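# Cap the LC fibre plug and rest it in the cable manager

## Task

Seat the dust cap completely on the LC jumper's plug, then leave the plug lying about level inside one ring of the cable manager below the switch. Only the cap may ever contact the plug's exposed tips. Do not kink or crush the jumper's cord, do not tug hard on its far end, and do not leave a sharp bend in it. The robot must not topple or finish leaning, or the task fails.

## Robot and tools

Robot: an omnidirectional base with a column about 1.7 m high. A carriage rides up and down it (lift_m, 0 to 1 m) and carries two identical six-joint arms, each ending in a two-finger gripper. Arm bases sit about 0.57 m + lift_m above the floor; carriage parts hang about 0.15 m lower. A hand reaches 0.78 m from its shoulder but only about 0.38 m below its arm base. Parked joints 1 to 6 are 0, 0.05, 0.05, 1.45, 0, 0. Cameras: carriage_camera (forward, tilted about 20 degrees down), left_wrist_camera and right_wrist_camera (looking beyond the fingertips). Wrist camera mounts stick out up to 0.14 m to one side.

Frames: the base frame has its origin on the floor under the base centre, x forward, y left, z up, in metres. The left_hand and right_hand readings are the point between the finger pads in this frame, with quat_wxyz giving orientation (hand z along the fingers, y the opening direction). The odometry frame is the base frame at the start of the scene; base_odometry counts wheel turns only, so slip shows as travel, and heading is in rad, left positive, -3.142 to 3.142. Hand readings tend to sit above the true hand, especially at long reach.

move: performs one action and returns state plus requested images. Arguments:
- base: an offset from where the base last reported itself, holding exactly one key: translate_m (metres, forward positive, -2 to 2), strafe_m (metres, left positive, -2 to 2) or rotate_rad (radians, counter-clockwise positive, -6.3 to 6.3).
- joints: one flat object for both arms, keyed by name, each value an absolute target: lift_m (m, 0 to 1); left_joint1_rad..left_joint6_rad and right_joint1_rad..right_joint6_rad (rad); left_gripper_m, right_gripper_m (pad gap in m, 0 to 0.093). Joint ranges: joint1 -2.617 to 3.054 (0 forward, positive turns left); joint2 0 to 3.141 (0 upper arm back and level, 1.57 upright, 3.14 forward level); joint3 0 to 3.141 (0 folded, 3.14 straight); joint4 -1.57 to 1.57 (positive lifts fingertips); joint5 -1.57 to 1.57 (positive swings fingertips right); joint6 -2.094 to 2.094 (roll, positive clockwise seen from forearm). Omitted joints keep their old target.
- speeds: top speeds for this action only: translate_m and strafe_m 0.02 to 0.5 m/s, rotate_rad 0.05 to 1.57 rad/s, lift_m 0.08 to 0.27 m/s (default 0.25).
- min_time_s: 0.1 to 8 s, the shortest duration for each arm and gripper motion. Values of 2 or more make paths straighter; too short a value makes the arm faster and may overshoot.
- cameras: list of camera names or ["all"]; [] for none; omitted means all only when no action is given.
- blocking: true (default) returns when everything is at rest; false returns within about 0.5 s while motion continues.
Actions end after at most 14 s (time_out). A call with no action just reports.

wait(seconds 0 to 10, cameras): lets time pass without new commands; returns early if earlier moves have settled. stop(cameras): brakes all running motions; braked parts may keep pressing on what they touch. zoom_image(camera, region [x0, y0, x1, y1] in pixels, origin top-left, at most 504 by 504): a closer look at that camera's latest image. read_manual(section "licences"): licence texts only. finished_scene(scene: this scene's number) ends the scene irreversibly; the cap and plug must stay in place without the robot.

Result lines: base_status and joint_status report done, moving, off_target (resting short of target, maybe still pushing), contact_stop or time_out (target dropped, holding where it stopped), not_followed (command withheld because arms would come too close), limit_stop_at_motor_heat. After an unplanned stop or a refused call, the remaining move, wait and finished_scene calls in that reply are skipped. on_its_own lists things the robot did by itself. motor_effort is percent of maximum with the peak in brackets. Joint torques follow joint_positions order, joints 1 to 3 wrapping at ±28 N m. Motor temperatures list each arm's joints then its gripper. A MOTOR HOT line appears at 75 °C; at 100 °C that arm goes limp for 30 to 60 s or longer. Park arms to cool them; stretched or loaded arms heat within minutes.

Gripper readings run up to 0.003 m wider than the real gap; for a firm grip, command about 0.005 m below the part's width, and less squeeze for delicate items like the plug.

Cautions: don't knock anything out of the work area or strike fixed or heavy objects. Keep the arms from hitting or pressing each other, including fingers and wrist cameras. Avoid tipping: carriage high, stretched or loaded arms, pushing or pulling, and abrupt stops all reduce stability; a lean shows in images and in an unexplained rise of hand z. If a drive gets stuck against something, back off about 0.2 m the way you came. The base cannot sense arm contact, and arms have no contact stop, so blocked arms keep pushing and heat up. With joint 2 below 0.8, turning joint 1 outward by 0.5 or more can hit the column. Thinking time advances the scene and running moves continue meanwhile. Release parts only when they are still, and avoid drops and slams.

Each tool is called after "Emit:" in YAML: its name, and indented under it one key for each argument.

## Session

Emit:
move:

Scene clock: 0.00 s.
Joint torques (N m): no reading
Motor temperatures (°C): left_arm=[29 38 36 30 29 33 32] | right_arm=[31 40 33 30 31 30 33]
base_odometry: x=+0.000 y=+0.000 heading=+0.000
base_status: not commanded
joint_positions: lift_m=+0.300 left_joint1_rad=+0.003 left_joint2_rad=+0.029 left_joint3_rad=+0.066 left_joint4_rad=+1.407 left_joint5_rad=-0.009 left_joint6_rad=+0.044 left_gripper_m=+0.09396 right_joint1_rad=+0.019 right_joint2_rad=+0.033 right_joint3_rad=+0.044 right_joint4_rad=+1.494 right_joint5_rad=-0.026 right_joint6_rad=-0.017 right_gripper_m=+0.09396
joint_status: not commanded
motor_effort: lift_m=+35 drive_wheels=+3
left_hand: x=+0.2454 y=+0.3086 z=+1.2902 quat_wxyz=(+0.998, -0.003, +0.064, +0.024) (m; base frame)
right_hand: x=+0.2320 y=-0.3021 z=+1.2863 quat_wxyz=(+0.999, -0.014, +0.033, +0.001) (m; base frame)
pictures: carriage_camera, left_wrist_camera, right_wrist_camera
Images, in order (width x height): carriage_camera 896x504, left_wrist_camera 896x504, right_wrist_camera 896x504.

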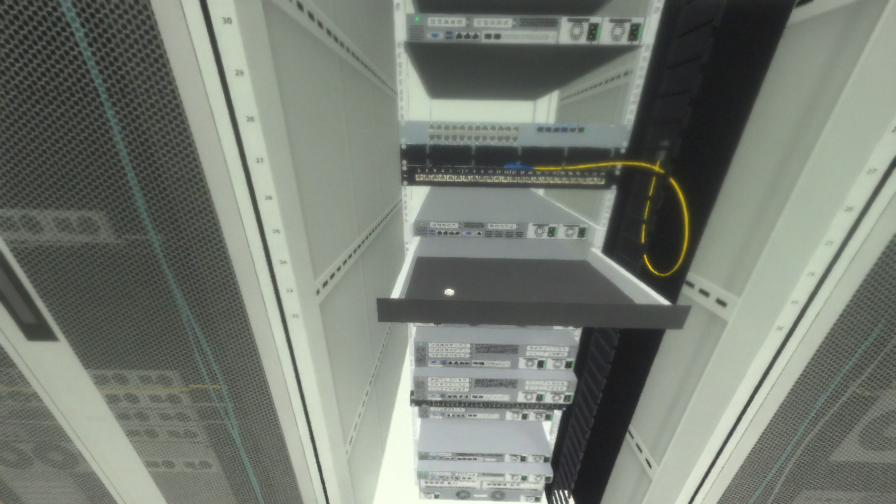

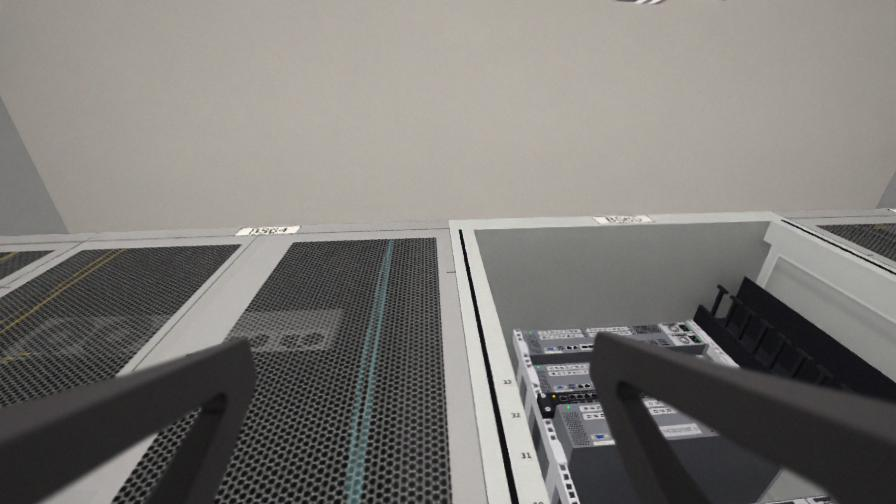

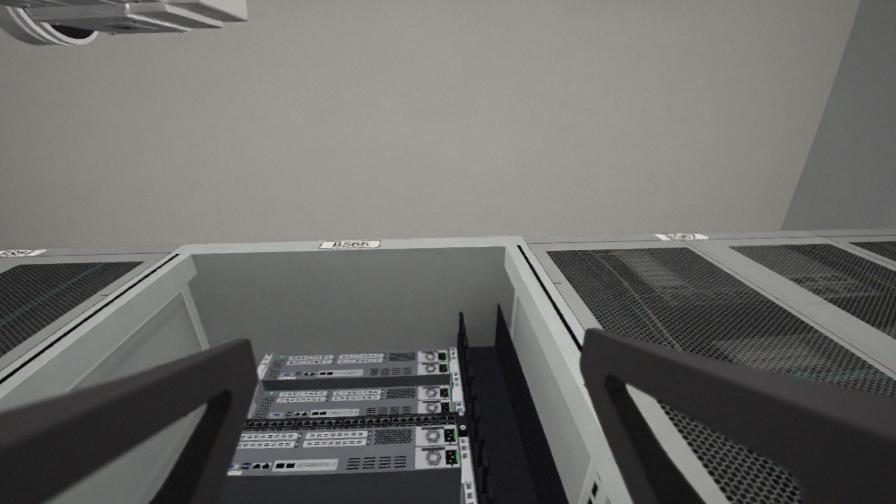

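Emit:
zoom_image:
  camera: "carriage_camera"
  region: [380, 110, 700, 330]

Emit:
zoom_image:
  camera: "carriage_camera"
  region: [430, 280, 470, 302]

Emit:
zoom_image:
  camera: "carriage_camera"
  region: [470, 140, 570, 195]

Scaled by 1.575 from the camera's image (finer frame: 1280x720).

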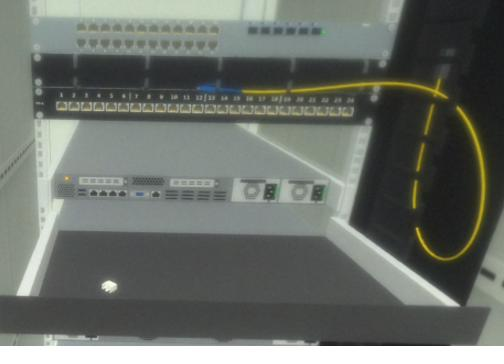

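Scaled by 12.600 from the camera's image (finer frame: 1280x720).

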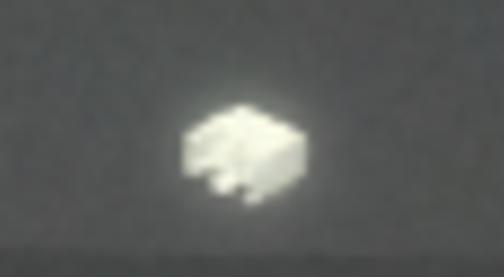

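Scaled by 5.040 from the camera's image (finer frame: 1280x720).

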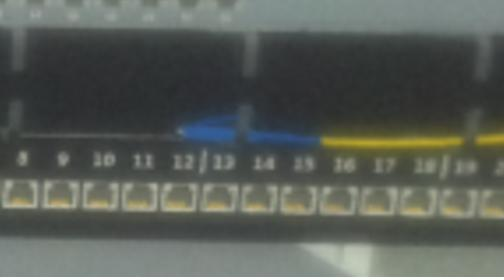

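Emit:
zoom_image:
  camera: "carriage_camera"
  region: [390, 110, 520, 200]

Emit:
zoom_image:
  camera: "carriage_camera"
  region: [510, 110, 640, 200]

Emit:
zoom_image:
  camera: "carriage_camera"
  region: [370, 240, 700, 420]

Scaled by 3.877 from the camera's image (finer frame: 1280x720).

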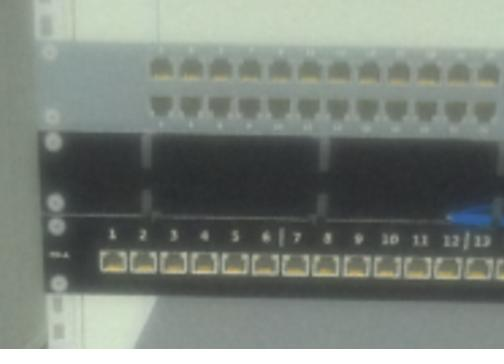

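Scaled by 3.877 from the camera's image (finer frame: 1280x720).

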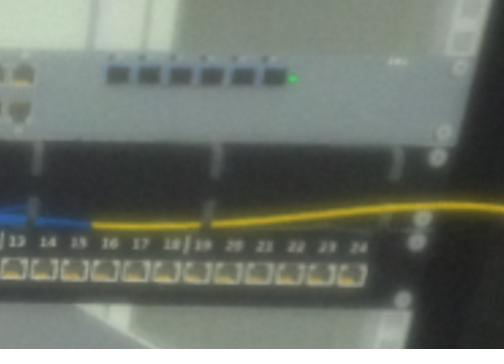

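Scaled by 1.527 from the camera's image (finer frame: 1280x720).

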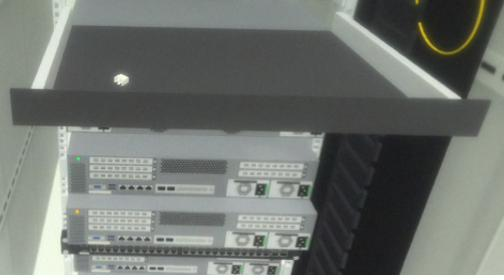

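Emit:
move:
  base: {"strafe_m": -0.23}
  joints: {"lift_m": 0.84, "left_gripper_m": 0.03}
  speeds: {"strafe_m": 0.15, "lift_m": 0.25}

Emit:
move:
  joints: {"left_joint1_rad": -0.25, "left_joint2_rad": 2.69, "left_joint3_rad": 1.05, "left_joint4_rad": 0.14, "left_joint5_rad": 0.0, "left_joint6_rad": 0.12}
  min_time_s: 3
  cameras: ["left_wrist_camera", "carriage_camera"]

Scene clock: 108.73 s.
Joint torques (N m): left_arm=[0.06 3.66 6.45 -0.3 0.07 0.01] | right_arm=[-0.06 3.97 5.61 -0.39 0.02 -0.11]
move: done
base_odometry: x=+0.000 y=-0.230 heading=+0.001
base_status: done
joint_positions: lift_m=+0.840 left_joint1_rad=+0.003 left_joint2_rad=+0.029 left_joint3_rad=+0.066 left_joint4_rad=+1.407 left_joint5_rad=-0.009 left_joint6_rad=+0.044 left_gripper_m=+0.03013 right_joint1_rad=+0.019 right_joint2_rad=+0.033 right_joint3_rad=+0.044 right_joint4_rad=+1.493 right_joint5_rad=-0.026 right_joint6_rad=-0.017 right_gripper_m=+0.09396
joint_status: all done
motor_effort: lift_m=+35(43) drive_wheels=-2(12)
left_hand: x=+0.2453 y=+0.3086 z=+1.8302 quat_wxyz=(+0.998, -0.003, +0.063, +0.024)
right_hand: x=+0.2321 y=-0.3021 z=+1.8262 quat_wxyz=(+0.999, -0.014, +0.033, +0.001)
pictures: none

Scene clock: 112.03 s.
Joint torques (N m): left_arm=[-0.58 -8.03 3.41 0.29 0.13 0.11] | right_arm=[-0.08 4.07 5.61 -0.36 0.02 -0.11]
move: done
base_odometry: x=+0.000 y=-0.230 heading=+0.001
base_status: not commanded
joint_positions: lift_m=+0.840 left_joint1_rad=-0.242 left_joint2_rad=+2.679 left_joint3_rad=+1.036 left_joint4_rad=+0.152 left_joint5_rad=-0.009 left_joint6_rad=+0.109 left_gripper_m=+0.03013 right_joint1_rad=+0.019 right_joint2_rad=+0.033 right_joint3_rad=+0.044 right_joint4_rad=+1.494 right_joint5_rad=-0.026 right_joint6_rad=-0.017 right_gripper_m=+0.09396
joint_status: all done
motor_effort: lift_m=+35(36) drive_wheels=+3(8)
left_hand: x=+0.5247 y=+0.2323 z=+1.1295 quat_wxyz=(+0.040, +0.174, +0.984, +0.002)
right_hand: x=+0.2319 y=-0.3021 z=+1.8263 quat_wxyz=(+0.999, -0.014, +0.033, +0.001)
pictures: carriage_camera, left_wrist_camera
Images, in order (width x height): carriage_camera 896x504, left_wrist_camera 896x504.

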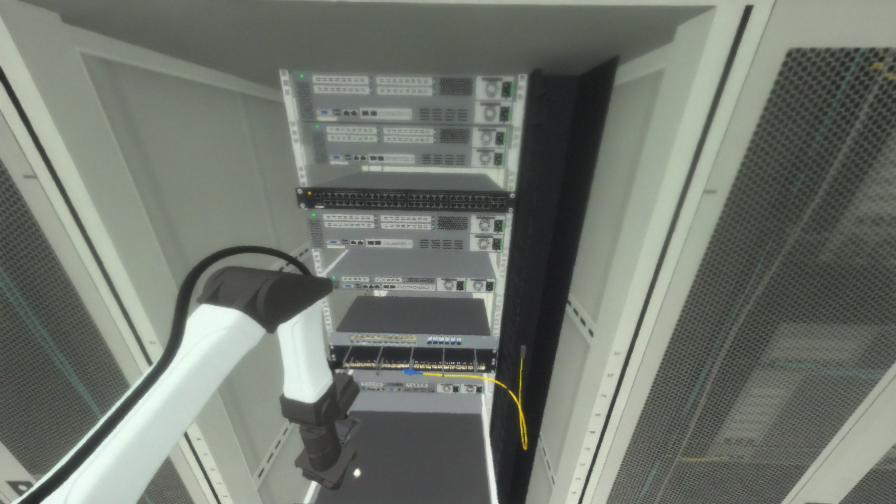

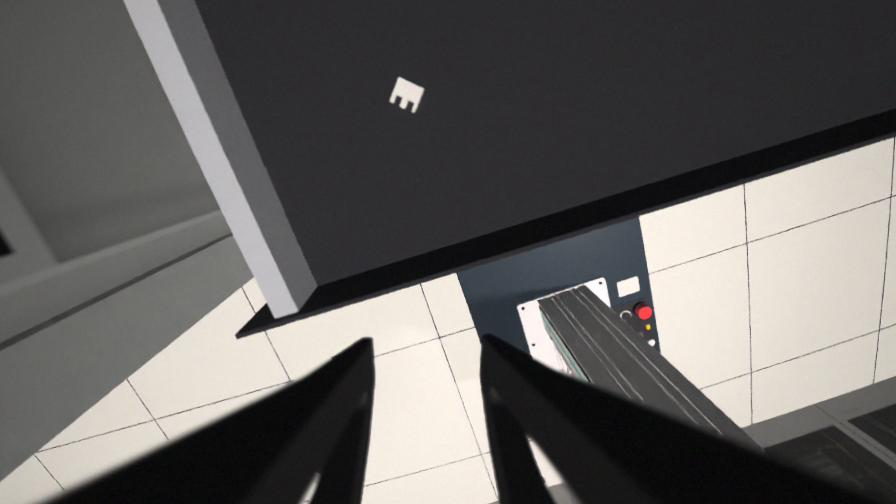

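Emit:
move:
  base: {"translate_m": 0.06}
  joints: {"lift_m": 0.80, "left_joint1_rad": -0.285, "left_joint2_rad": 2.715, "left_joint3_rad": 1.165, "left_joint4_rad": 0.05, "left_joint5_rad": 0.0, "left_joint6_rad": 0.45}
  speeds: {"translate_m": 0.06, "lift_m": 0.1}
  min_time_s: 1.5
  cameras: ["left_wrist_camera"]

Scene clock: 146.53 s.
Joint torques (N m): left_arm=[-0.58 -8.13 4.16 0.3 0.15 0.11] | right_arm=[-0.09 4.03 5.63 -0.36 0.02 -0.11]
Motor temperatures (°C): left_arm=[29 45 39 30 29 33 32] | right_arm=[31 40 36 30 31 30 33]
move: done
base_odometry: x=+0.060 y=-0.230 heading=+0.000
base_status: done
joint_positions: lift_m=+0.800 left_joint1_rad=-0.277 left_joint2_rad=+2.697 left_joint3_rad=+1.149 left_joint4_rad=+0.062 left_joint5_rad=-0.009 left_joint6_rad=+0.437 left_gripper_m=+0.03013 right_joint1_rad=+0.019 right_joint2_rad=+0.033 right_joint3_rad=+0.044 right_joint4_rad=+1.495 right_joint5_rad=-0.026 right_joint6_rad=-0.017 right_gripper_m=+0.09396
joint_status: all done
motor_effort: lift_m=+35(35) drive_wheels=-2(10)
left_hand: x=+0.5473 y=+0.2141 z=+1.0903 quat_wxyz=(+0.042, +0.349, +0.936, +0.008)
right_hand: x=+0.2318 y=-0.3021 z=+1.7863 quat_wxyz=(+0.999, -0.014, +0.032, +0.001)
Images, in order (width x height): left_wrist_camera 896x504.

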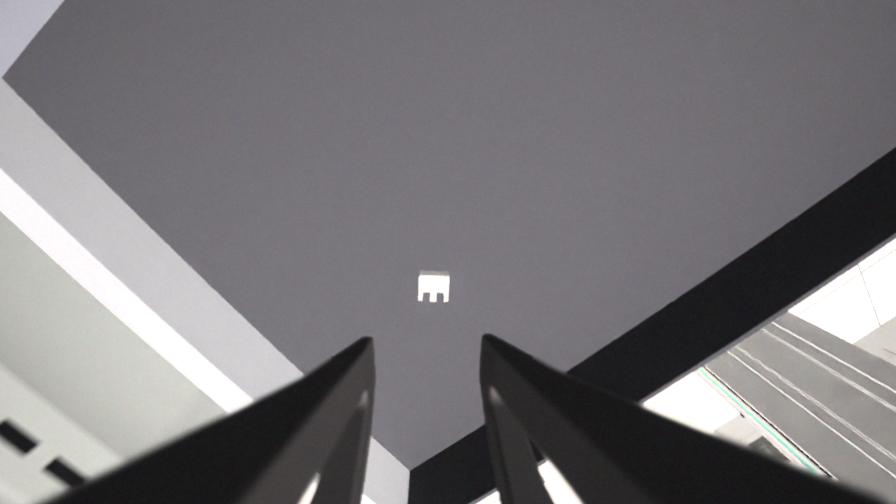

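Emit:
move:
  joints: {"lift_m": 0.757, "left_joint1_rad": -0.294}
  speeds: {"lift_m": 0.08}
  cameras: ["left_wrist_camera"]

Emit:
zoom_image:
  camera: "left_wrist_camera"
  region: [350, 300, 510, 460]

Scene clock: 166.60 s.
Joint torques (N m): left_arm=[-0.53 -8.94 3.85 0.33 0.15 0.11] | right_arm=[-0.06 4.08 5.64 -0.38 0.02 -0.11]
move: done
base_odometry: x=+0.060 y=-0.230 heading=+0.000
base_status: not commanded
joint_positions: lift_m=+0.757 left_joint1_rad=-0.287 left_joint2_rad=+2.707 left_joint3_rad=+1.152 left_joint4_rad=+0.056 left_joint5_rad=-0.009 left_joint6_rad=+0.439 left_gripper_m=+0.03013 right_joint1_rad=+0.019 right_joint2_rad=+0.033 right_joint3_rad=+0.044 right_joint4_rad=+1.495 right_joint5_rad=-0.026 right_joint6_rad=-0.017 right_gripper_m=+0.09396
joint_status: all done
motor_effort: lift_m=+34(34) drive_wheels=-2(8)
left_hand: x=+0.5427 y=+0.2119 z=+1.0443 quat_wxyz=(+0.035, +0.355, +0.934, +0.007)
right_hand: x=+0.2317 y=-0.3021 z=+1.7434 quat_wxyz=(+0.999, -0.014, +0.032, +0.001)
Images, in order (width x height): left_wrist_camera 896x504.

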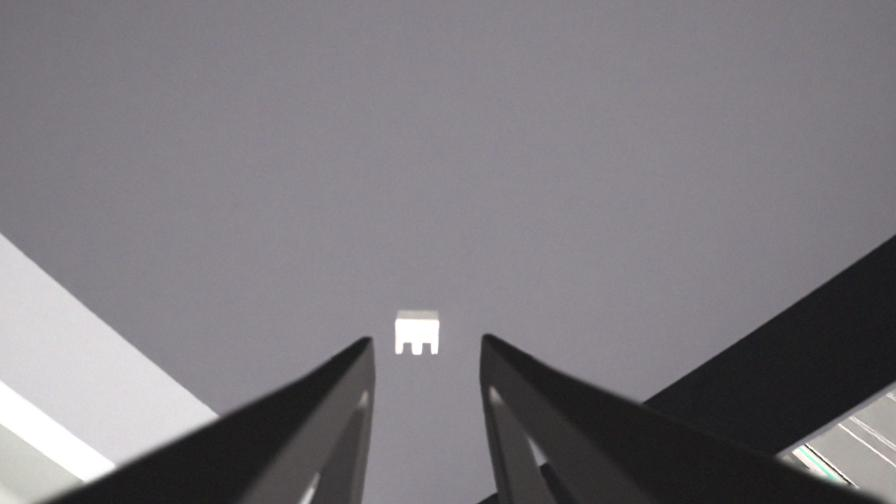

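Scaled by 3.150 from the camera's image (finer frame: 1280x720).

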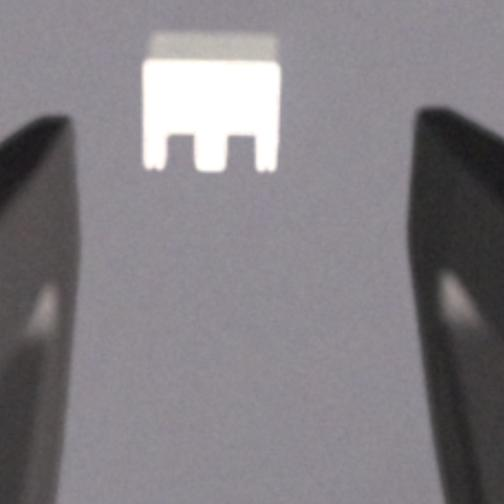

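Emit:
move:
  base: {"translate_m": 0.0075}
  joints: {"left_joint1_rad": -0.304}
  speeds: {"translate_m": 0.03}
  cameras: ["left_wrist_camera"]

Emit:
zoom_image:
  camera: "left_wrist_camera"
  region: [350, 300, 510, 460]

Scene clock: 192.27 s.
Joint torques (N m): left_arm=[-0.49 -8.88 3.82 0.33 0.15 0.11] | right_arm=[-0.08 4.04 5.6 -0.4 0.02 -0.11]
move: done
base_odometry: x=+0.068 y=-0.230 heading=+0.000
base_status: done
joint_positions: lift_m=+0.757 left_joint1_rad=-0.297 left_joint2_rad=+2.707 left_joint3_rad=+1.152 left_joint4_rad=+0.054 left_joint5_rad=-0.009 left_joint6_rad=+0.439 left_gripper_m=+0.03013 right_joint1_rad=+0.019 right_joint2_rad=+0.033 right_joint3_rad=+0.044 right_joint4_rad=+1.495 right_joint5_rad=-0.026 right_joint6_rad=-0.017 right_gripper_m=+0.09396
joint_status: all done
motor_effort: lift_m=+34(34) drive_wheels=-2(8)
left_hand: x=+0.5414 y=+0.2087 z=+1.0443 quat_wxyz=(+0.035, +0.360, +0.932, +0.007)
right_hand: x=+0.2316 y=-0.3021 z=+1.7434 quat_wxyz=(+0.999, -0.014, +0.032, +0.001)
Images, in order (width x height): left_wrist_camera 896x504.

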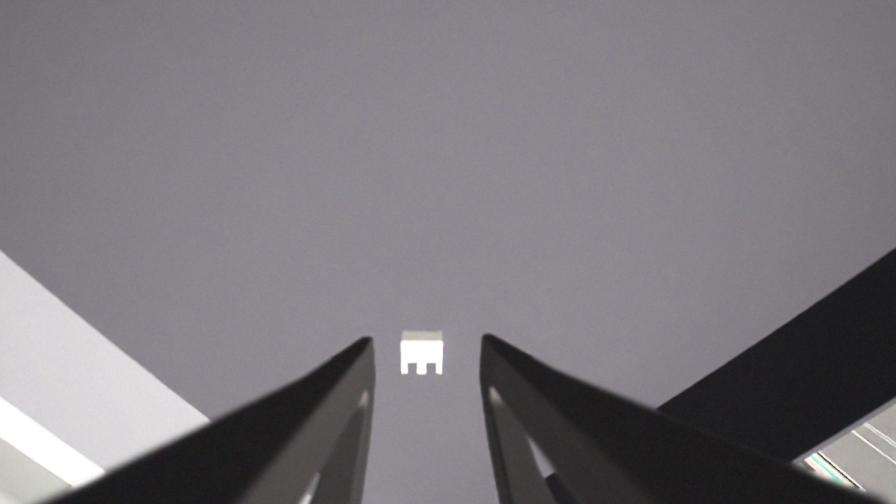

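Scaled by 3.150 from the camera's image (finer frame: 1280x720).

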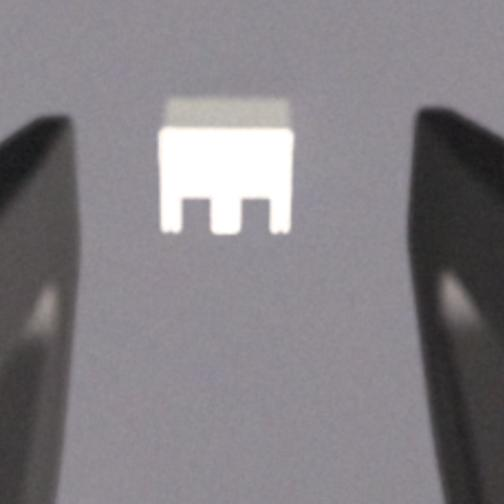

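Emit:
move:
  joints: {"lift_m": 0.743}
  speeds: {"lift_m": 0.08}
  cameras: ["left_wrist_camera"]

Emit:
zoom_image:
  camera: "left_wrist_camera"
  region: [350, 300, 510, 460]

Scene clock: 202.47 s.
Joint torques (N m): left_arm=[-0.51 -9.02 3.7 0.35 0.15 0.11] | right_arm=[-0.06 4.11 5.68 -0.37 0.02 -0.11]
move: done
base_odometry: x=+0.068 y=-0.230 heading=+0.000
base_status: not commanded
joint_positions: lift_m=+0.743 left_joint1_rad=-0.297 left_joint2_rad=+2.709 left_joint3_rad=+1.153 left_joint4_rad=+0.052 left_joint5_rad=-0.009 left_joint6_rad=+0.439 left_gripper_m=+0.03013 right_joint1_rad=+0.019 right_joint2_rad=+0.033 right_joint3_rad=+0.044 right_joint4_rad=+1.495 right_joint5_rad=-0.026 right_joint6_rad=-0.017 right_gripper_m=+0.09396
joint_status: all done
motor_effort: lift_m=+35(35) drive_wheels=+0(5)
left_hand: x=+0.5409 y=+0.2089 z=+1.0297 quat_wxyz=(+0.033, +0.360, +0.933, +0.007)
right_hand: x=+0.2318 y=-0.3021 z=+1.7293 quat_wxyz=(+0.999, -0.014, +0.032, +0.001)
Images, in order (width x height): left_wrist_camera 896x504.

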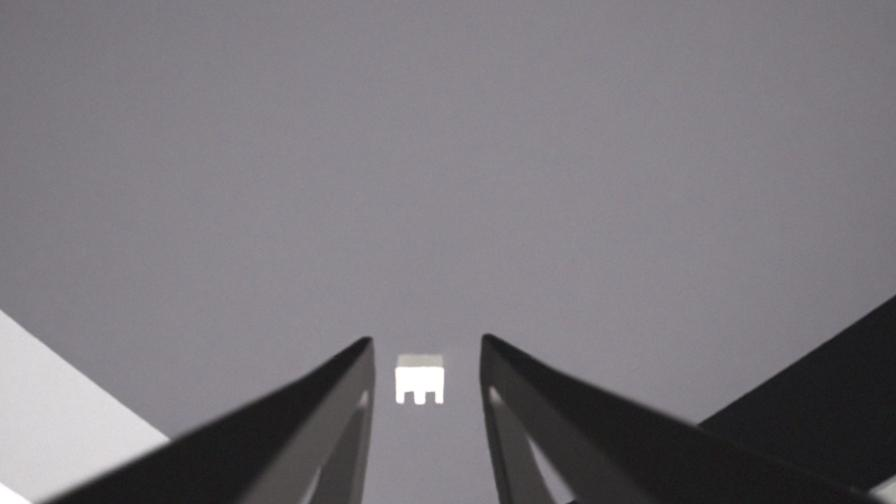

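Scaled by 3.150 from the camera's image (finer frame: 1280x720).

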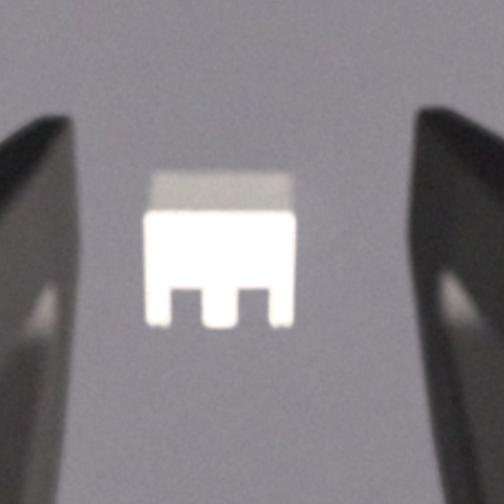

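Emit:
move:
  joints: {"lift_m": 0.74}
  speeds: {"lift_m": 0.08}

Emit:
move:
  joints: {"left_gripper_m": 0.017}
  min_time_s: 1.5
  cameras: ["left_wrist_camera"]

Emit:
zoom_image:
  camera: "left_wrist_camera"
  region: [350, 300, 510, 460]

Scene clock: 211.43 s.
Joint torques (N m): left_arm=[-0.49 -9.17 3.55 0.38 0.15 0.11] | right_arm=[-0.08 4.03 5.64 -0.39 0.02 -0.11]
move: done
base_odometry: x=+0.068 y=-0.230 heading=+0.000
base_status: not commanded
joint_positions: lift_m=+0.740 left_joint1_rad=-0.297 left_joint2_rad=+2.711 left_joint3_rad=+1.155 left_joint4_rad=+0.049 left_joint5_rad=-0.009 left_joint6_rad=+0.439 left_gripper_m=+0.03013 right_joint1_rad=+0.019 right_joint2_rad=+0.033 right_joint3_rad=+0.044 right_joint4_rad=+1.495 right_joint5_rad=-0.026 right_joint6_rad=-0.017 right_gripper_m=+0.09396
joint_status: all done
motor_effort: lift_m=+34(35) drive_wheels=+4(4)
left_hand: x=+0.5401 y=+0.2091 z=+1.0263 quat_wxyz=(+0.031, +0.360, +0.933, +0.007)
right_hand: x=+0.2318 y=-0.3021 z=+1.7264 quat_wxyz=(+0.999, -0.014, +0.032, +0.001)
pictures: none

Scene clock: 213.23 s.
Joint torques (N m): left_arm=[-0.53 -9.21 3.52 0.38 0.15 0.11] | right_arm=[-0.06 4.05 5.65 -0.36 0.02 -0.11]
move: done
base_odometry: x=+0.068 y=-0.230 heading=+0.000
base_status: not commanded
joint_positions: lift_m=+0.740 left_joint1_rad=-0.297 left_joint2_rad=+2.711 left_joint3_rad=+1.155 left_joint4_rad=+0.049 left_joint5_rad=-0.009 left_joint6_rad=+0.440 left_gripper_m=+0.01713 right_joint1_rad=+0.019 right_joint2_rad=+0.033 right_joint3_rad=+0.044 right_joint4_rad=+1.495 right_joint5_rad=-0.026 right_joint6_rad=-0.017 right_gripper_m=+0.09396
joint_status: all done
motor_effort: lift_m=+34(34) drive_wheels=+0(7)
left_hand: x=+0.5401 y=+0.2091 z=+1.0263 quat_wxyz=(+0.031, +0.360, +0.932, +0.007)
right_hand: x=+0.2318 y=-0.3021 z=+1.7264 quat_wxyz=(+0.999, -0.014, +0.032, +0.001)
Images, in order (width x height): left_wrist_camera 896x504.

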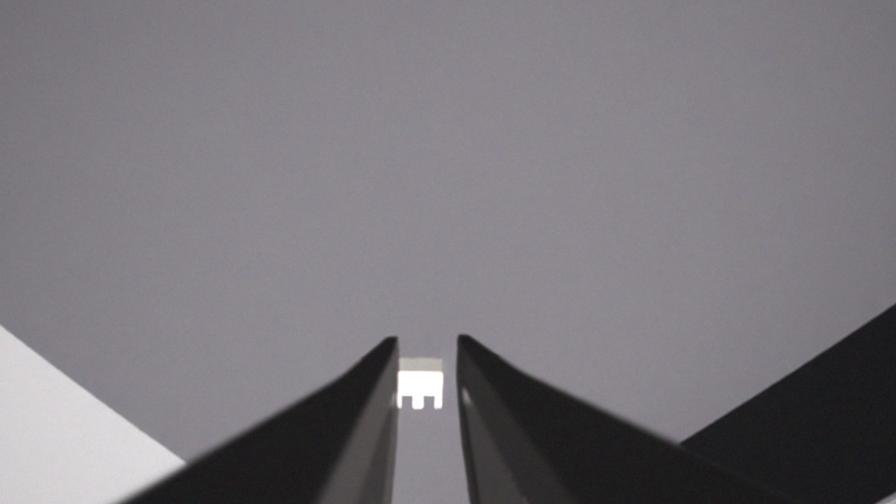

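Scaled by 3.150 from the camera's image (finer frame: 1280x720).

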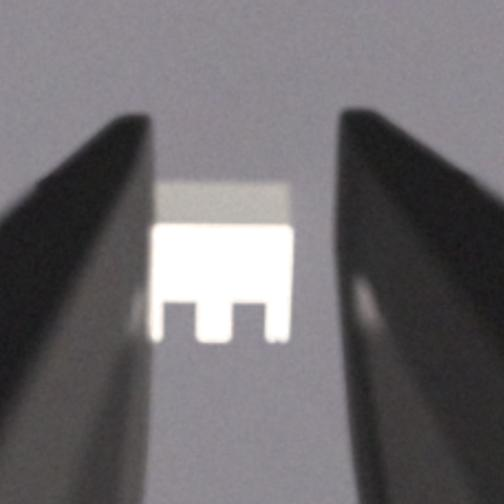

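Emit:
move:
  joints: {"left_gripper_m": 0.008}
  min_time_s: 3
  cameras: ["left_wrist_camera"]

Emit:
zoom_image:
  camera: "left_wrist_camera"
  region: [350, 300, 510, 460]

Scene clock: 221.27 s.
Joint torques (N m): left_arm=[-0.5 -9.17 3.54 0.38 0.15 0.11] | right_arm=[-0.08 4.07 5.63 -0.37 0.01 -0.11]
move: done
base_odometry: x=+0.068 y=-0.230 heading=+0.000
base_status: not commanded
joint_positions: lift_m=+0.740 left_joint1_rad=-0.297 left_joint2_rad=+2.711 left_joint3_rad=+1.155 left_joint4_rad=+0.049 left_joint5_rad=-0.009 left_joint6_rad=+0.440 left_gripper_m=+0.00814 right_joint1_rad=+0.019 right_joint2_rad=+0.033 right_joint3_rad=+0.044 right_joint4_rad=+1.495 right_joint5_rad=-0.026 right_joint6_rad=-0.017 right_gripper_m=+0.09396
joint_status: all done
motor_effort: lift_m=+34(34) drive_wheels=-2(5)
left_hand: x=+0.5401 y=+0.2091 z=+1.0263 quat_wxyz=(+0.031, +0.360, +0.932, +0.007)
right_hand: x=+0.2318 y=-0.3021 z=+1.7264 quat_wxyz=(+0.999, -0.014, +0.032, +0.001)
Images, in order (width x height): left_wrist_camera 896x504.

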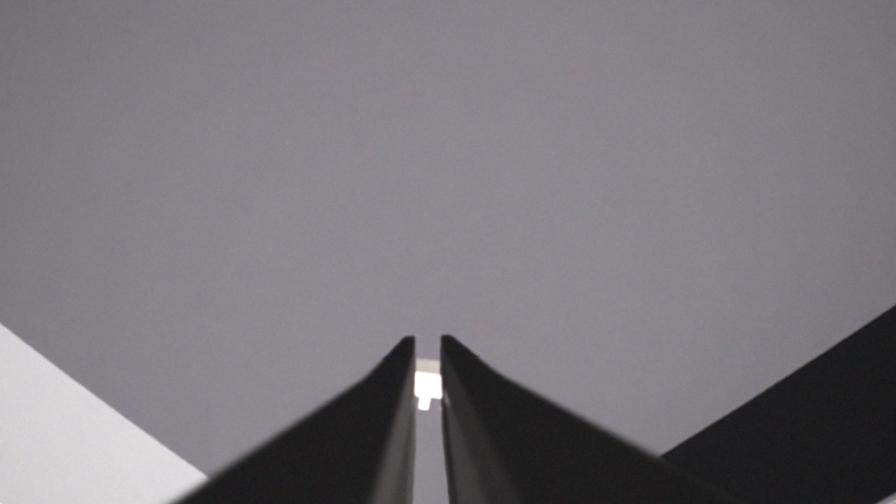

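Scaled by 3.150 from the camera's image (finer frame: 1280x720).

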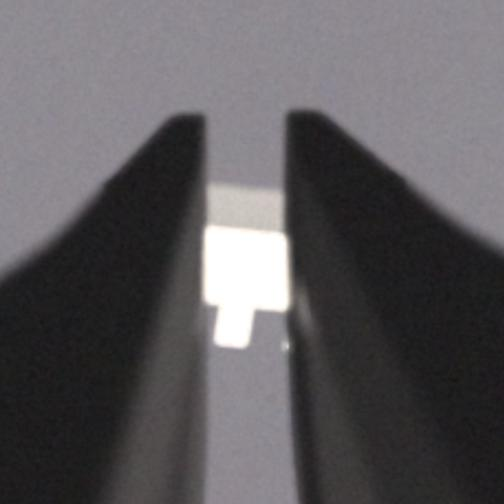

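Emit:
move:
  joints: {"left_gripper_m": 0.026}
  min_time_s: 1

Emit:
move:
  joints: {"lift_m": 0.735}
  speeds: {"lift_m": 0.08}
  cameras: ["left_wrist_camera"]

Emit:
zoom_image:
  camera: "left_wrist_camera"
  region: [350, 300, 510, 460]

Scene clock: 230.00 s.
Joint torques (N m): left_arm=[-0.53 -9.18 3.54 0.38 0.15 0.11] | right_arm=[-0.06 4.05 5.65 -0.37 0.02 -0.11]
move: done
base_odometry: x=+0.068 y=-0.230 heading=+0.000
base_status: not commanded
joint_positions: lift_m=+0.740 left_joint1_rad=-0.297 left_joint2_rad=+2.711 left_joint3_rad=+1.155 left_joint4_rad=+0.049 left_joint5_rad=-0.008 left_joint6_rad=+0.440 left_gripper_m=+0.02587 right_joint1_rad=+0.019 right_joint2_rad=+0.033 right_joint3_rad=+0.044 right_joint4_rad=+1.495 right_joint5_rad=-0.026 right_joint6_rad=-0.017 right_gripper_m=+0.09396
joint_status: all done
motor_effort: lift_m=+34(34) drive_wheels=+0(5)
left_hand: x=+0.5401 y=+0.2090 z=+1.0263 quat_wxyz=(+0.031, +0.360, +0.932, +0.006)
right_hand: x=+0.2318 y=-0.3021 z=+1.7264 quat_wxyz=(+0.999, -0.014, +0.032, +0.001)
pictures: none

Scene clock: 230.43 s.
Joint torques (N m): left_arm=[-0.5 -9.42 3.28 0.37 0.14 0.11] | right_arm=[-0.08 4.04 5.64 -0.34 0.02 -0.11]
move: done
base_odometry: x=+0.068 y=-0.230 heading=+0.000
base_status: not commanded
joint_positions: lift_m=+0.735 left_joint1_rad=-0.297 left_joint2_rad=+2.713 left_joint3_rad=+1.158 left_joint4_rad=+0.050 left_joint5_rad=-0.008 left_joint6_rad=+0.440 left_gripper_m=+0.02587 right_joint1_rad=+0.019 right_joint2_rad=+0.033 right_joint3_rad=+0.044 right_joint4_rad=+1.495 right_joint5_rad=-0.026 right_joint6_rad=-0.017 right_gripper_m=+0.09396
joint_status: all done
motor_effort: lift_m=+34(34) drive_wheels=+4(4)
left_hand: x=+0.5411 y=+0.2087 z=+1.0209 quat_wxyz=(+0.033, +0.360, +0.932, +0.007)
right_hand: x=+0.2317 y=-0.3021 z=+1.7214 quat_wxyz=(+0.999, -0.014, +0.032, +0.001)
Images, in order (width x height): left_wrist_camera 896x504.

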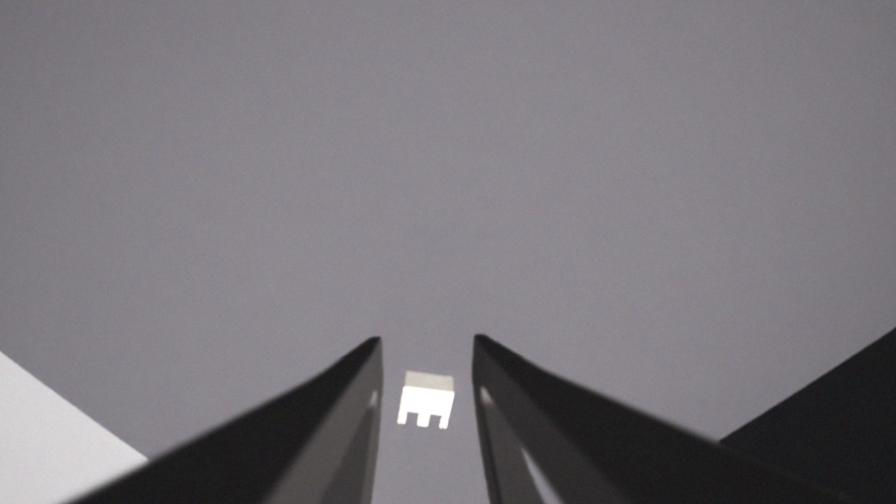

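Scaled by 3.150 from the camera's image (finer frame: 1280x720).

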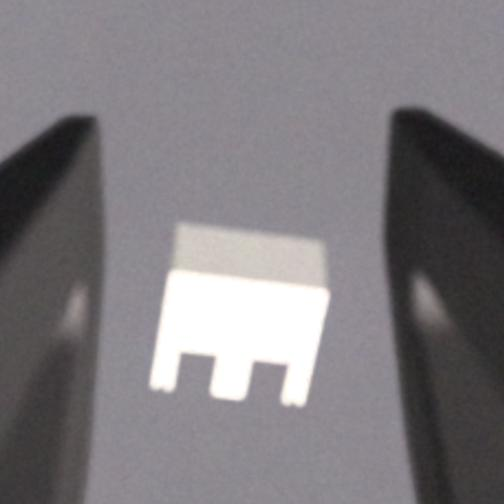

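Emit:
move:
  joints: {"lift_m": 0.732, "left_joint6_rad": 0.565}
  speeds: {"lift_m": 0.08}

Emit:
move:
  joints: {"left_gripper_m": 0.0152}
  min_time_s: 1.5
  cameras: ["left_wrist_camera"]

Emit:
zoom_image:
  camera: "left_wrist_camera"
  region: [350, 300, 510, 460]

Scene clock: 244.47 s.
Joint torques (N m): left_arm=[-0.51 -8.92 3.33 0.45 0.11 0.11] | right_arm=[-0.06 4.07 5.64 -0.37 0.02 -0.11]
Motor temperatures (°C): left_arm=[29 50 38 30 29 33 32] | right_arm=[31 39 37 30 31 30 33]
move: done
base_odometry: x=+0.068 y=-0.230 heading=+0.000
base_status: not commanded
joint_positions: lift_m=+0.732 left_joint1_rad=-0.297 left_joint2_rad=+2.707 left_joint3_rad=+1.158 left_joint4_rad=+0.043 left_joint5_rad=-0.003 left_joint6_rad=+0.552 left_gripper_m=+0.02587 right_joint1_rad=+0.019 right_joint2_rad=+0.033 right_joint3_rad=+0.044 right_joint4_rad=+1.495 right_joint5_rad=-0.026 right_joint6_rad=-0.017 right_gripper_m=+0.09396
joint_status: all done
motor_effort: lift_m=+31(31) drive_wheels=-3(5)
left_hand: x=+0.5411 y=+0.2078 z=+1.0197 quat_wxyz=(+0.032, +0.412, +0.911, +0.006)
right_hand: x=+0.2318 y=-0.3021 z=+1.7186 quat_wxyz=(+0.999, -0.014, +0.032, +0.001)
pictures: none

Scene clock: 246.27 s.
Joint torques (N m): left_arm=[-0.28 -8.9 3.33 0.51 -0.02 0.11] | right_arm=[-0.06 4.05 5.64 -0.36 0.02 -0.11]
move: done
base_odometry: x=+0.068 y=-0.230 heading=+0.000
base_status: not commanded
joint_positions: lift_m=+0.732 left_joint1_rad=-0.300 left_joint2_rad=+2.707 left_joint3_rad=+1.158 left_joint4_rad=+0.036 left_joint5_rad=+0.012 left_joint6_rad=+0.554 left_gripper_m=+0.01534 right_joint1_rad=+0.019 right_joint2_rad=+0.033 right_joint3_rad=+0.044 right_joint4_rad=+1.495 right_joint5_rad=-0.026 right_joint6_rad=-0.017 right_gripper_m=+0.09396
joint_status: all done
motor_effort: lift_m=+31(31) drive_wheels=-1(5)
left_hand: x=+0.5384 y=+0.2047 z=+1.0196 quat_wxyz=(+0.029, +0.414, +0.910, -0.002)
right_hand: x=+0.2318 y=-0.3021 z=+1.7186 quat_wxyz=(+0.999, -0.014, +0.032, +0.001)
Images, in order (width x height): left_wrist_camera 896x504.

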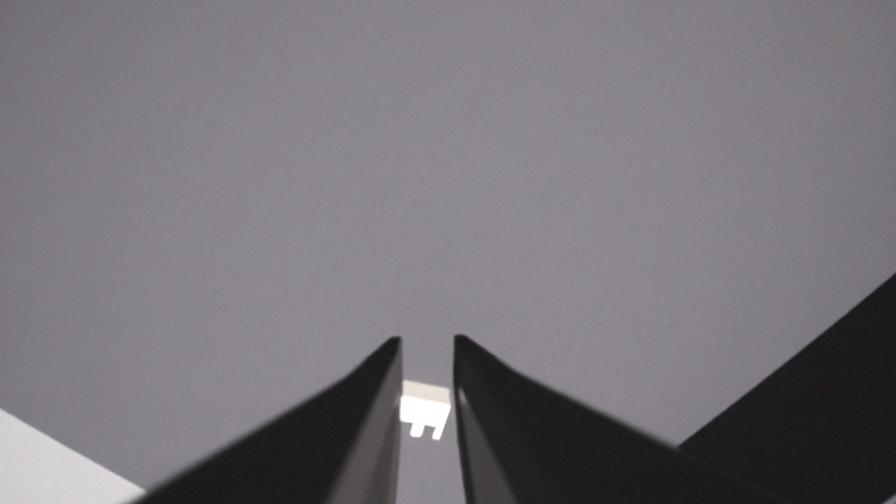

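Scaled by 3.150 from the camera's image (finer frame: 1280x720).

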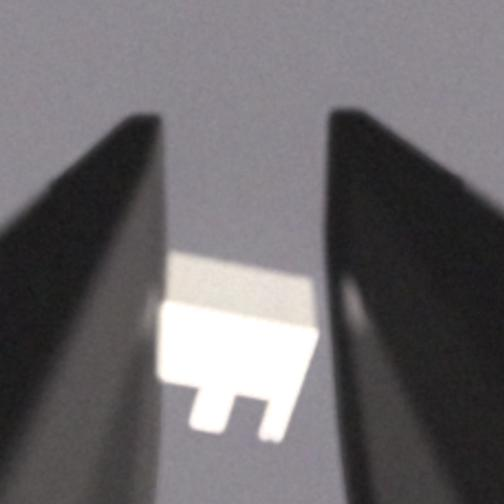

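Emit:
move:
  joints: {"lift_m": 0.7355}
  speeds: {"lift_m": 0.08}

Emit:
move:
  joints: {"left_gripper_m": 0.026}
  min_time_s: 1
  cameras: ["left_wrist_camera"]

Emit:
zoom_image:
  camera: "left_wrist_camera"
  region: [350, 300, 510, 460]

Scene clock: 269.73 s.
Joint torques (N m): left_arm=[-0.29 -9.06 3.26 0.45 -0.01 0.11] | right_arm=[-0.08 4.1 5.53 -0.37 0.02 -0.11]
move: done
base_odometry: x=+0.068 y=-0.230 heading=+0.000
base_status: not commanded
joint_positions: lift_m=+0.735 left_joint1_rad=-0.300 left_joint2_rad=+2.709 left_joint3_rad=+1.159 left_joint4_rad=+0.041 left_joint5_rad=+0.011 left_joint6_rad=+0.554 left_gripper_m=+0.01533 right_joint1_rad=+0.019 right_joint2_rad=+0.033 right_joint3_rad=+0.044 right_joint4_rad=+1.494 right_joint5_rad=-0.026 right_joint6_rad=-0.017 right_gripper_m=+0.09396
joint_status: all done
motor_effort: lift_m=+36(42) drive_wheels=-1(3)
left_hand: x=+0.5396 y=+0.2046 z=+1.0224 quat_wxyz=(+0.031, +0.414, +0.910, -0.002)
right_hand: x=+0.2319 y=-0.3021 z=+1.7217 quat_wxyz=(+0.999, -0.014, +0.033, +0.001)
pictures: none

Scene clock: 271.03 s.
Joint torques (N m): left_arm=[-0.27 -9.05 3.22 0.46 -0.02 0.11] | right_arm=[-0.09 4.08 5.64 -0.36 0.02 -0.11]
move: done
base_odometry: x=+0.068 y=-0.230 heading=+0.000
base_status: not commanded
joint_positions: lift_m=+0.735 left_joint1_rad=-0.300 left_joint2_rad=+2.709 left_joint3_rad=+1.159 left_joint4_rad=+0.041 left_joint5_rad=+0.011 left_joint6_rad=+0.555 left_gripper_m=+0.02587 right_joint1_rad=+0.019 right_joint2_rad=+0.033 right_joint3_rad=+0.044 right_joint4_rad=+1.494 right_joint5_rad=-0.026 right_joint6_rad=-0.017 right_gripper_m=+0.09396
joint_status: all done
motor_effort: lift_m=+35(36) drive_wheels=+0(4)
left_hand: x=+0.5396 y=+0.2046 z=+1.0224 quat_wxyz=(+0.031, +0.414, +0.910, -0.002)
right_hand: x=+0.2319 y=-0.3021 z=+1.7217 quat_wxyz=(+0.999, -0.014, +0.033, +0.001)
Images, in order (width x height): left_wrist_camera 896x504.

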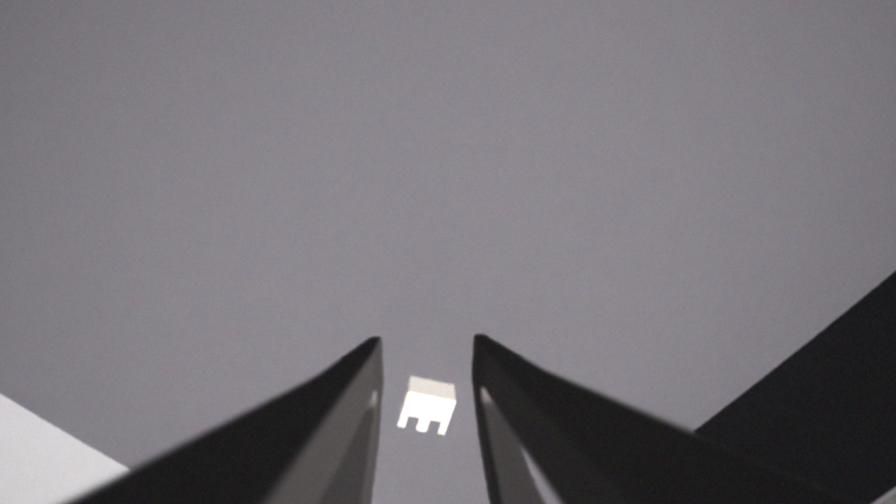

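Scaled by 3.150 from the camera's image (finer frame: 1280x720).

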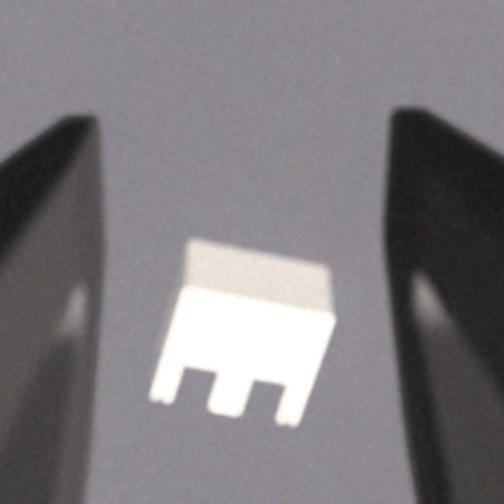

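Emit:
move:
  base: {"translate_m": -0.0034}
  joints: {"lift_m": 0.7345, "left_joint6_rad": 0.77, "left_joint5_rad": 0.0}
  speeds: {"translate_m": 0.03, "lift_m": 0.08}
  min_time_s: 1
  cameras: ["left_wrist_camera"]

Emit:
zoom_image:
  camera: "left_wrist_camera"
  region: [350, 300, 510, 460]

Scene clock: 290.17 s.
Joint torques (N m): left_arm=[-0.24 -9.09 3.14 0.43 -0.01 0.12] | right_arm=[-0.08 4.05 5.64 -0.37 0.02 -0.11]
move: done
base_odometry: x=+0.064 y=-0.230 heading=+0.000
base_status: done
joint_positions: lift_m=+0.735 left_joint1_rad=-0.300 left_joint2_rad=+2.710 left_joint3_rad=+1.159 left_joint4_rad=+0.045 left_joint5_rad=+0.011 left_joint6_rad=+0.757 left_gripper_m=+0.02587 right_joint1_rad=+0.019 right_joint2_rad=+0.033 right_joint3_rad=+0.044 right_joint4_rad=+1.495 right_joint5_rad=-0.026 right_joint6_rad=-0.017 right_gripper_m=+0.09396
joint_status: all done
motor_effort: lift_m=+34(34) drive_wheels=+3(7)
left_hand: x=+0.5403 y=+0.2044 z=+1.0214 quat_wxyz=(+0.033, +0.504, +0.863, +0.002)
right_hand: x=+0.2318 y=-0.3021 z=+1.7209 quat_wxyz=(+0.999, -0.014, +0.032, +0.001)
Images, in order (width x height): left_wrist_camera 896x504.

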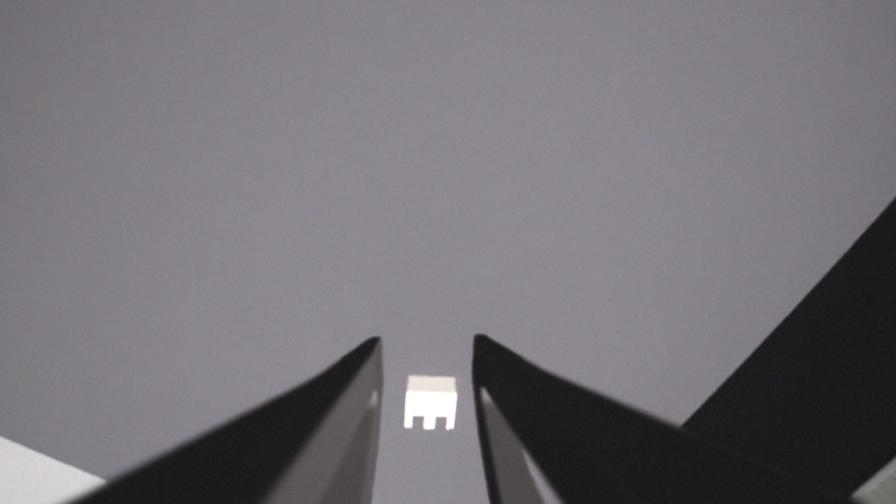

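Scaled by 3.150 from the camera's image (finer frame: 1280x720).

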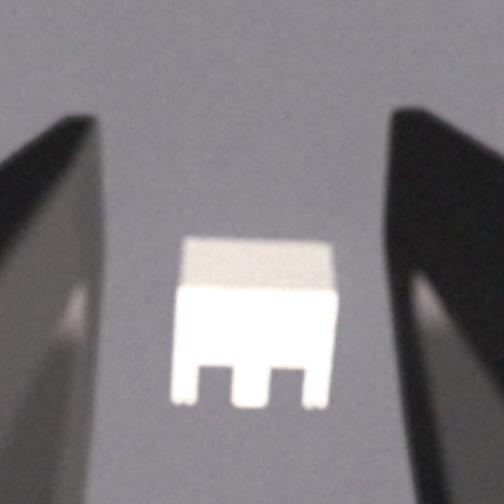

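Emit:
move:
  joints: {"left_gripper_m": 0.008}
  min_time_s: 3
  cameras: ["left_wrist_camera"]

Emit:
zoom_image:
  camera: "left_wrist_camera"
  region: [350, 300, 510, 460]

Scene clock: 298.30 s.
Joint torques (N m): left_arm=[-0.27 -9.09 3.18 0.41 -0.01 0.12] | right_arm=[-0.08 4.07 5.67 -0.36 0.02 -0.11]
move: done
base_odometry: x=+0.064 y=-0.230 heading=+0.000
base_status: not commanded
joint_positions: lift_m=+0.735 left_joint1_rad=-0.300 left_joint2_rad=+2.710 left_joint3_rad=+1.159 left_joint4_rad=+0.045 left_joint5_rad=+0.011 left_joint6_rad=+0.759 left_gripper_m=+0.00813 right_joint1_rad=+0.019 right_joint2_rad=+0.033 right_joint3_rad=+0.044 right_joint4_rad=+1.495 right_joint5_rad=-0.026 right_joint6_rad=-0.017 right_gripper_m=+0.09396
joint_status: all done
motor_effort: lift_m=+34(34) drive_wheels=+2(5)
left_hand: x=+0.5403 y=+0.2044 z=+1.0214 quat_wxyz=(+0.033, +0.505, +0.862, +0.002)
right_hand: x=+0.2318 y=-0.3021 z=+1.7209 quat_wxyz=(+0.999, -0.014, +0.032, +0.001)
Images, in order (width x height): left_wrist_camera 896x504.

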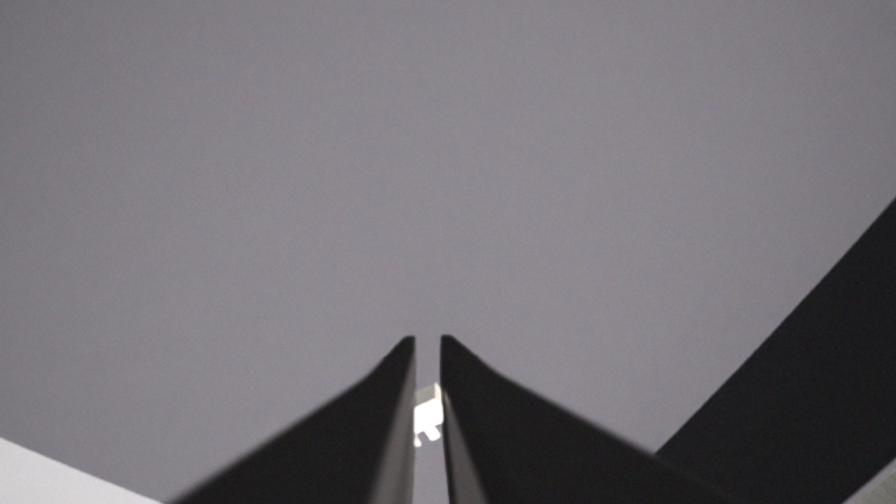

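Scaled by 3.150 from the camera's image (finer frame: 1280x720).

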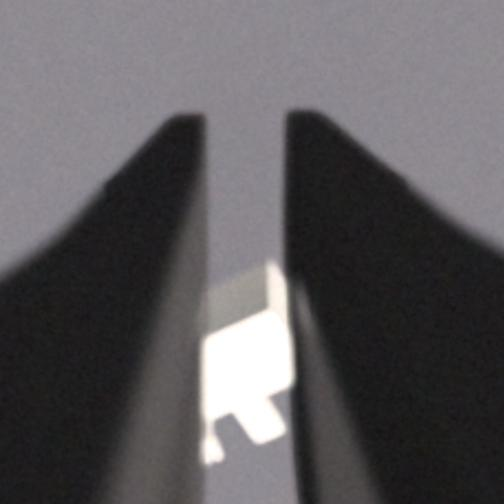

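Emit:
move:
  joints: {"left_gripper_m": 0.030}
  min_time_s: 1
  cameras: ["left_wrist_camera"]

Emit:
zoom_image:
  camera: "left_wrist_camera"
  region: [350, 300, 510, 460]

Scene clock: 307.43 s.
Joint torques (N m): left_arm=[-0.28 -9.11 3.18 0.42 0 0.11] | right_arm=[-0.08 4.07 5.64 -0.36 0.01 -0.11]
move: done
base_odometry: x=+0.064 y=-0.230 heading=+0.000
base_status: not commanded
joint_positions: lift_m=+0.735 left_joint1_rad=-0.300 left_joint2_rad=+2.710 left_joint3_rad=+1.159 left_joint4_rad=+0.045 left_joint5_rad=+0.011 left_joint6_rad=+0.759 left_gripper_m=+0.02987 right_joint1_rad=+0.019 right_joint2_rad=+0.033 right_joint3_rad=+0.044 right_joint4_rad=+1.495 right_joint5_rad=-0.026 right_joint6_rad=-0.017 right_gripper_m=+0.09396
joint_status: all done
motor_effort: lift_m=+34(34) drive_wheels=+2(6)
left_hand: x=+0.5403 y=+0.2044 z=+1.0214 quat_wxyz=(+0.033, +0.505, +0.862, +0.002)
right_hand: x=+0.2318 y=-0.3021 z=+1.7209 quat_wxyz=(+0.999, -0.014, +0.032, +0.001)
Images, in order (width x height): left_wrist_camera 896x504.

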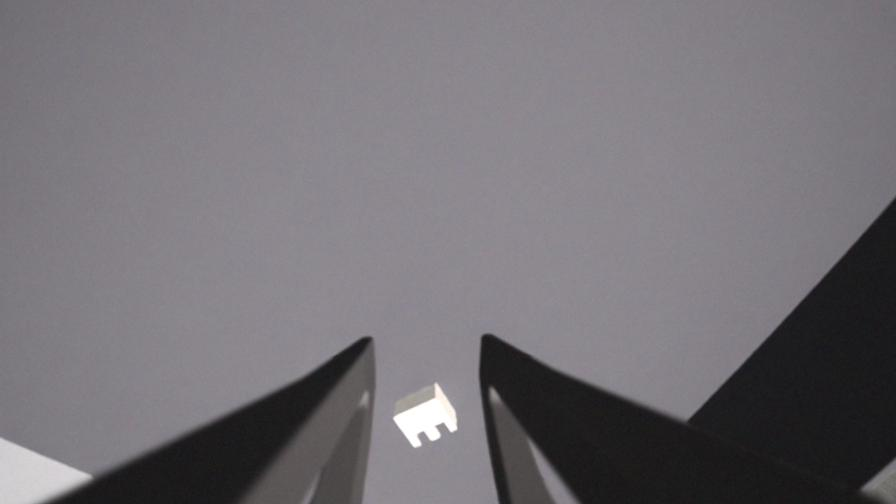

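Scaled by 3.150 from the camera's image (finer frame: 1280x720).

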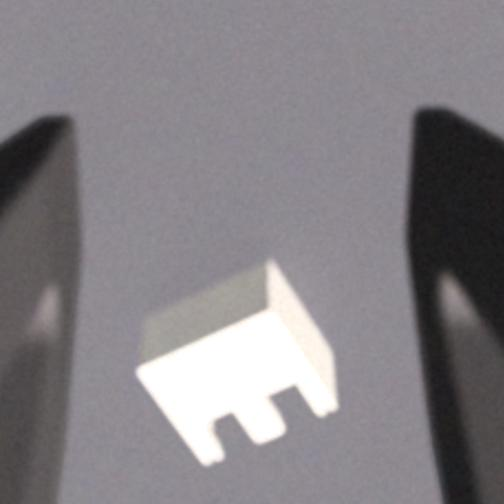

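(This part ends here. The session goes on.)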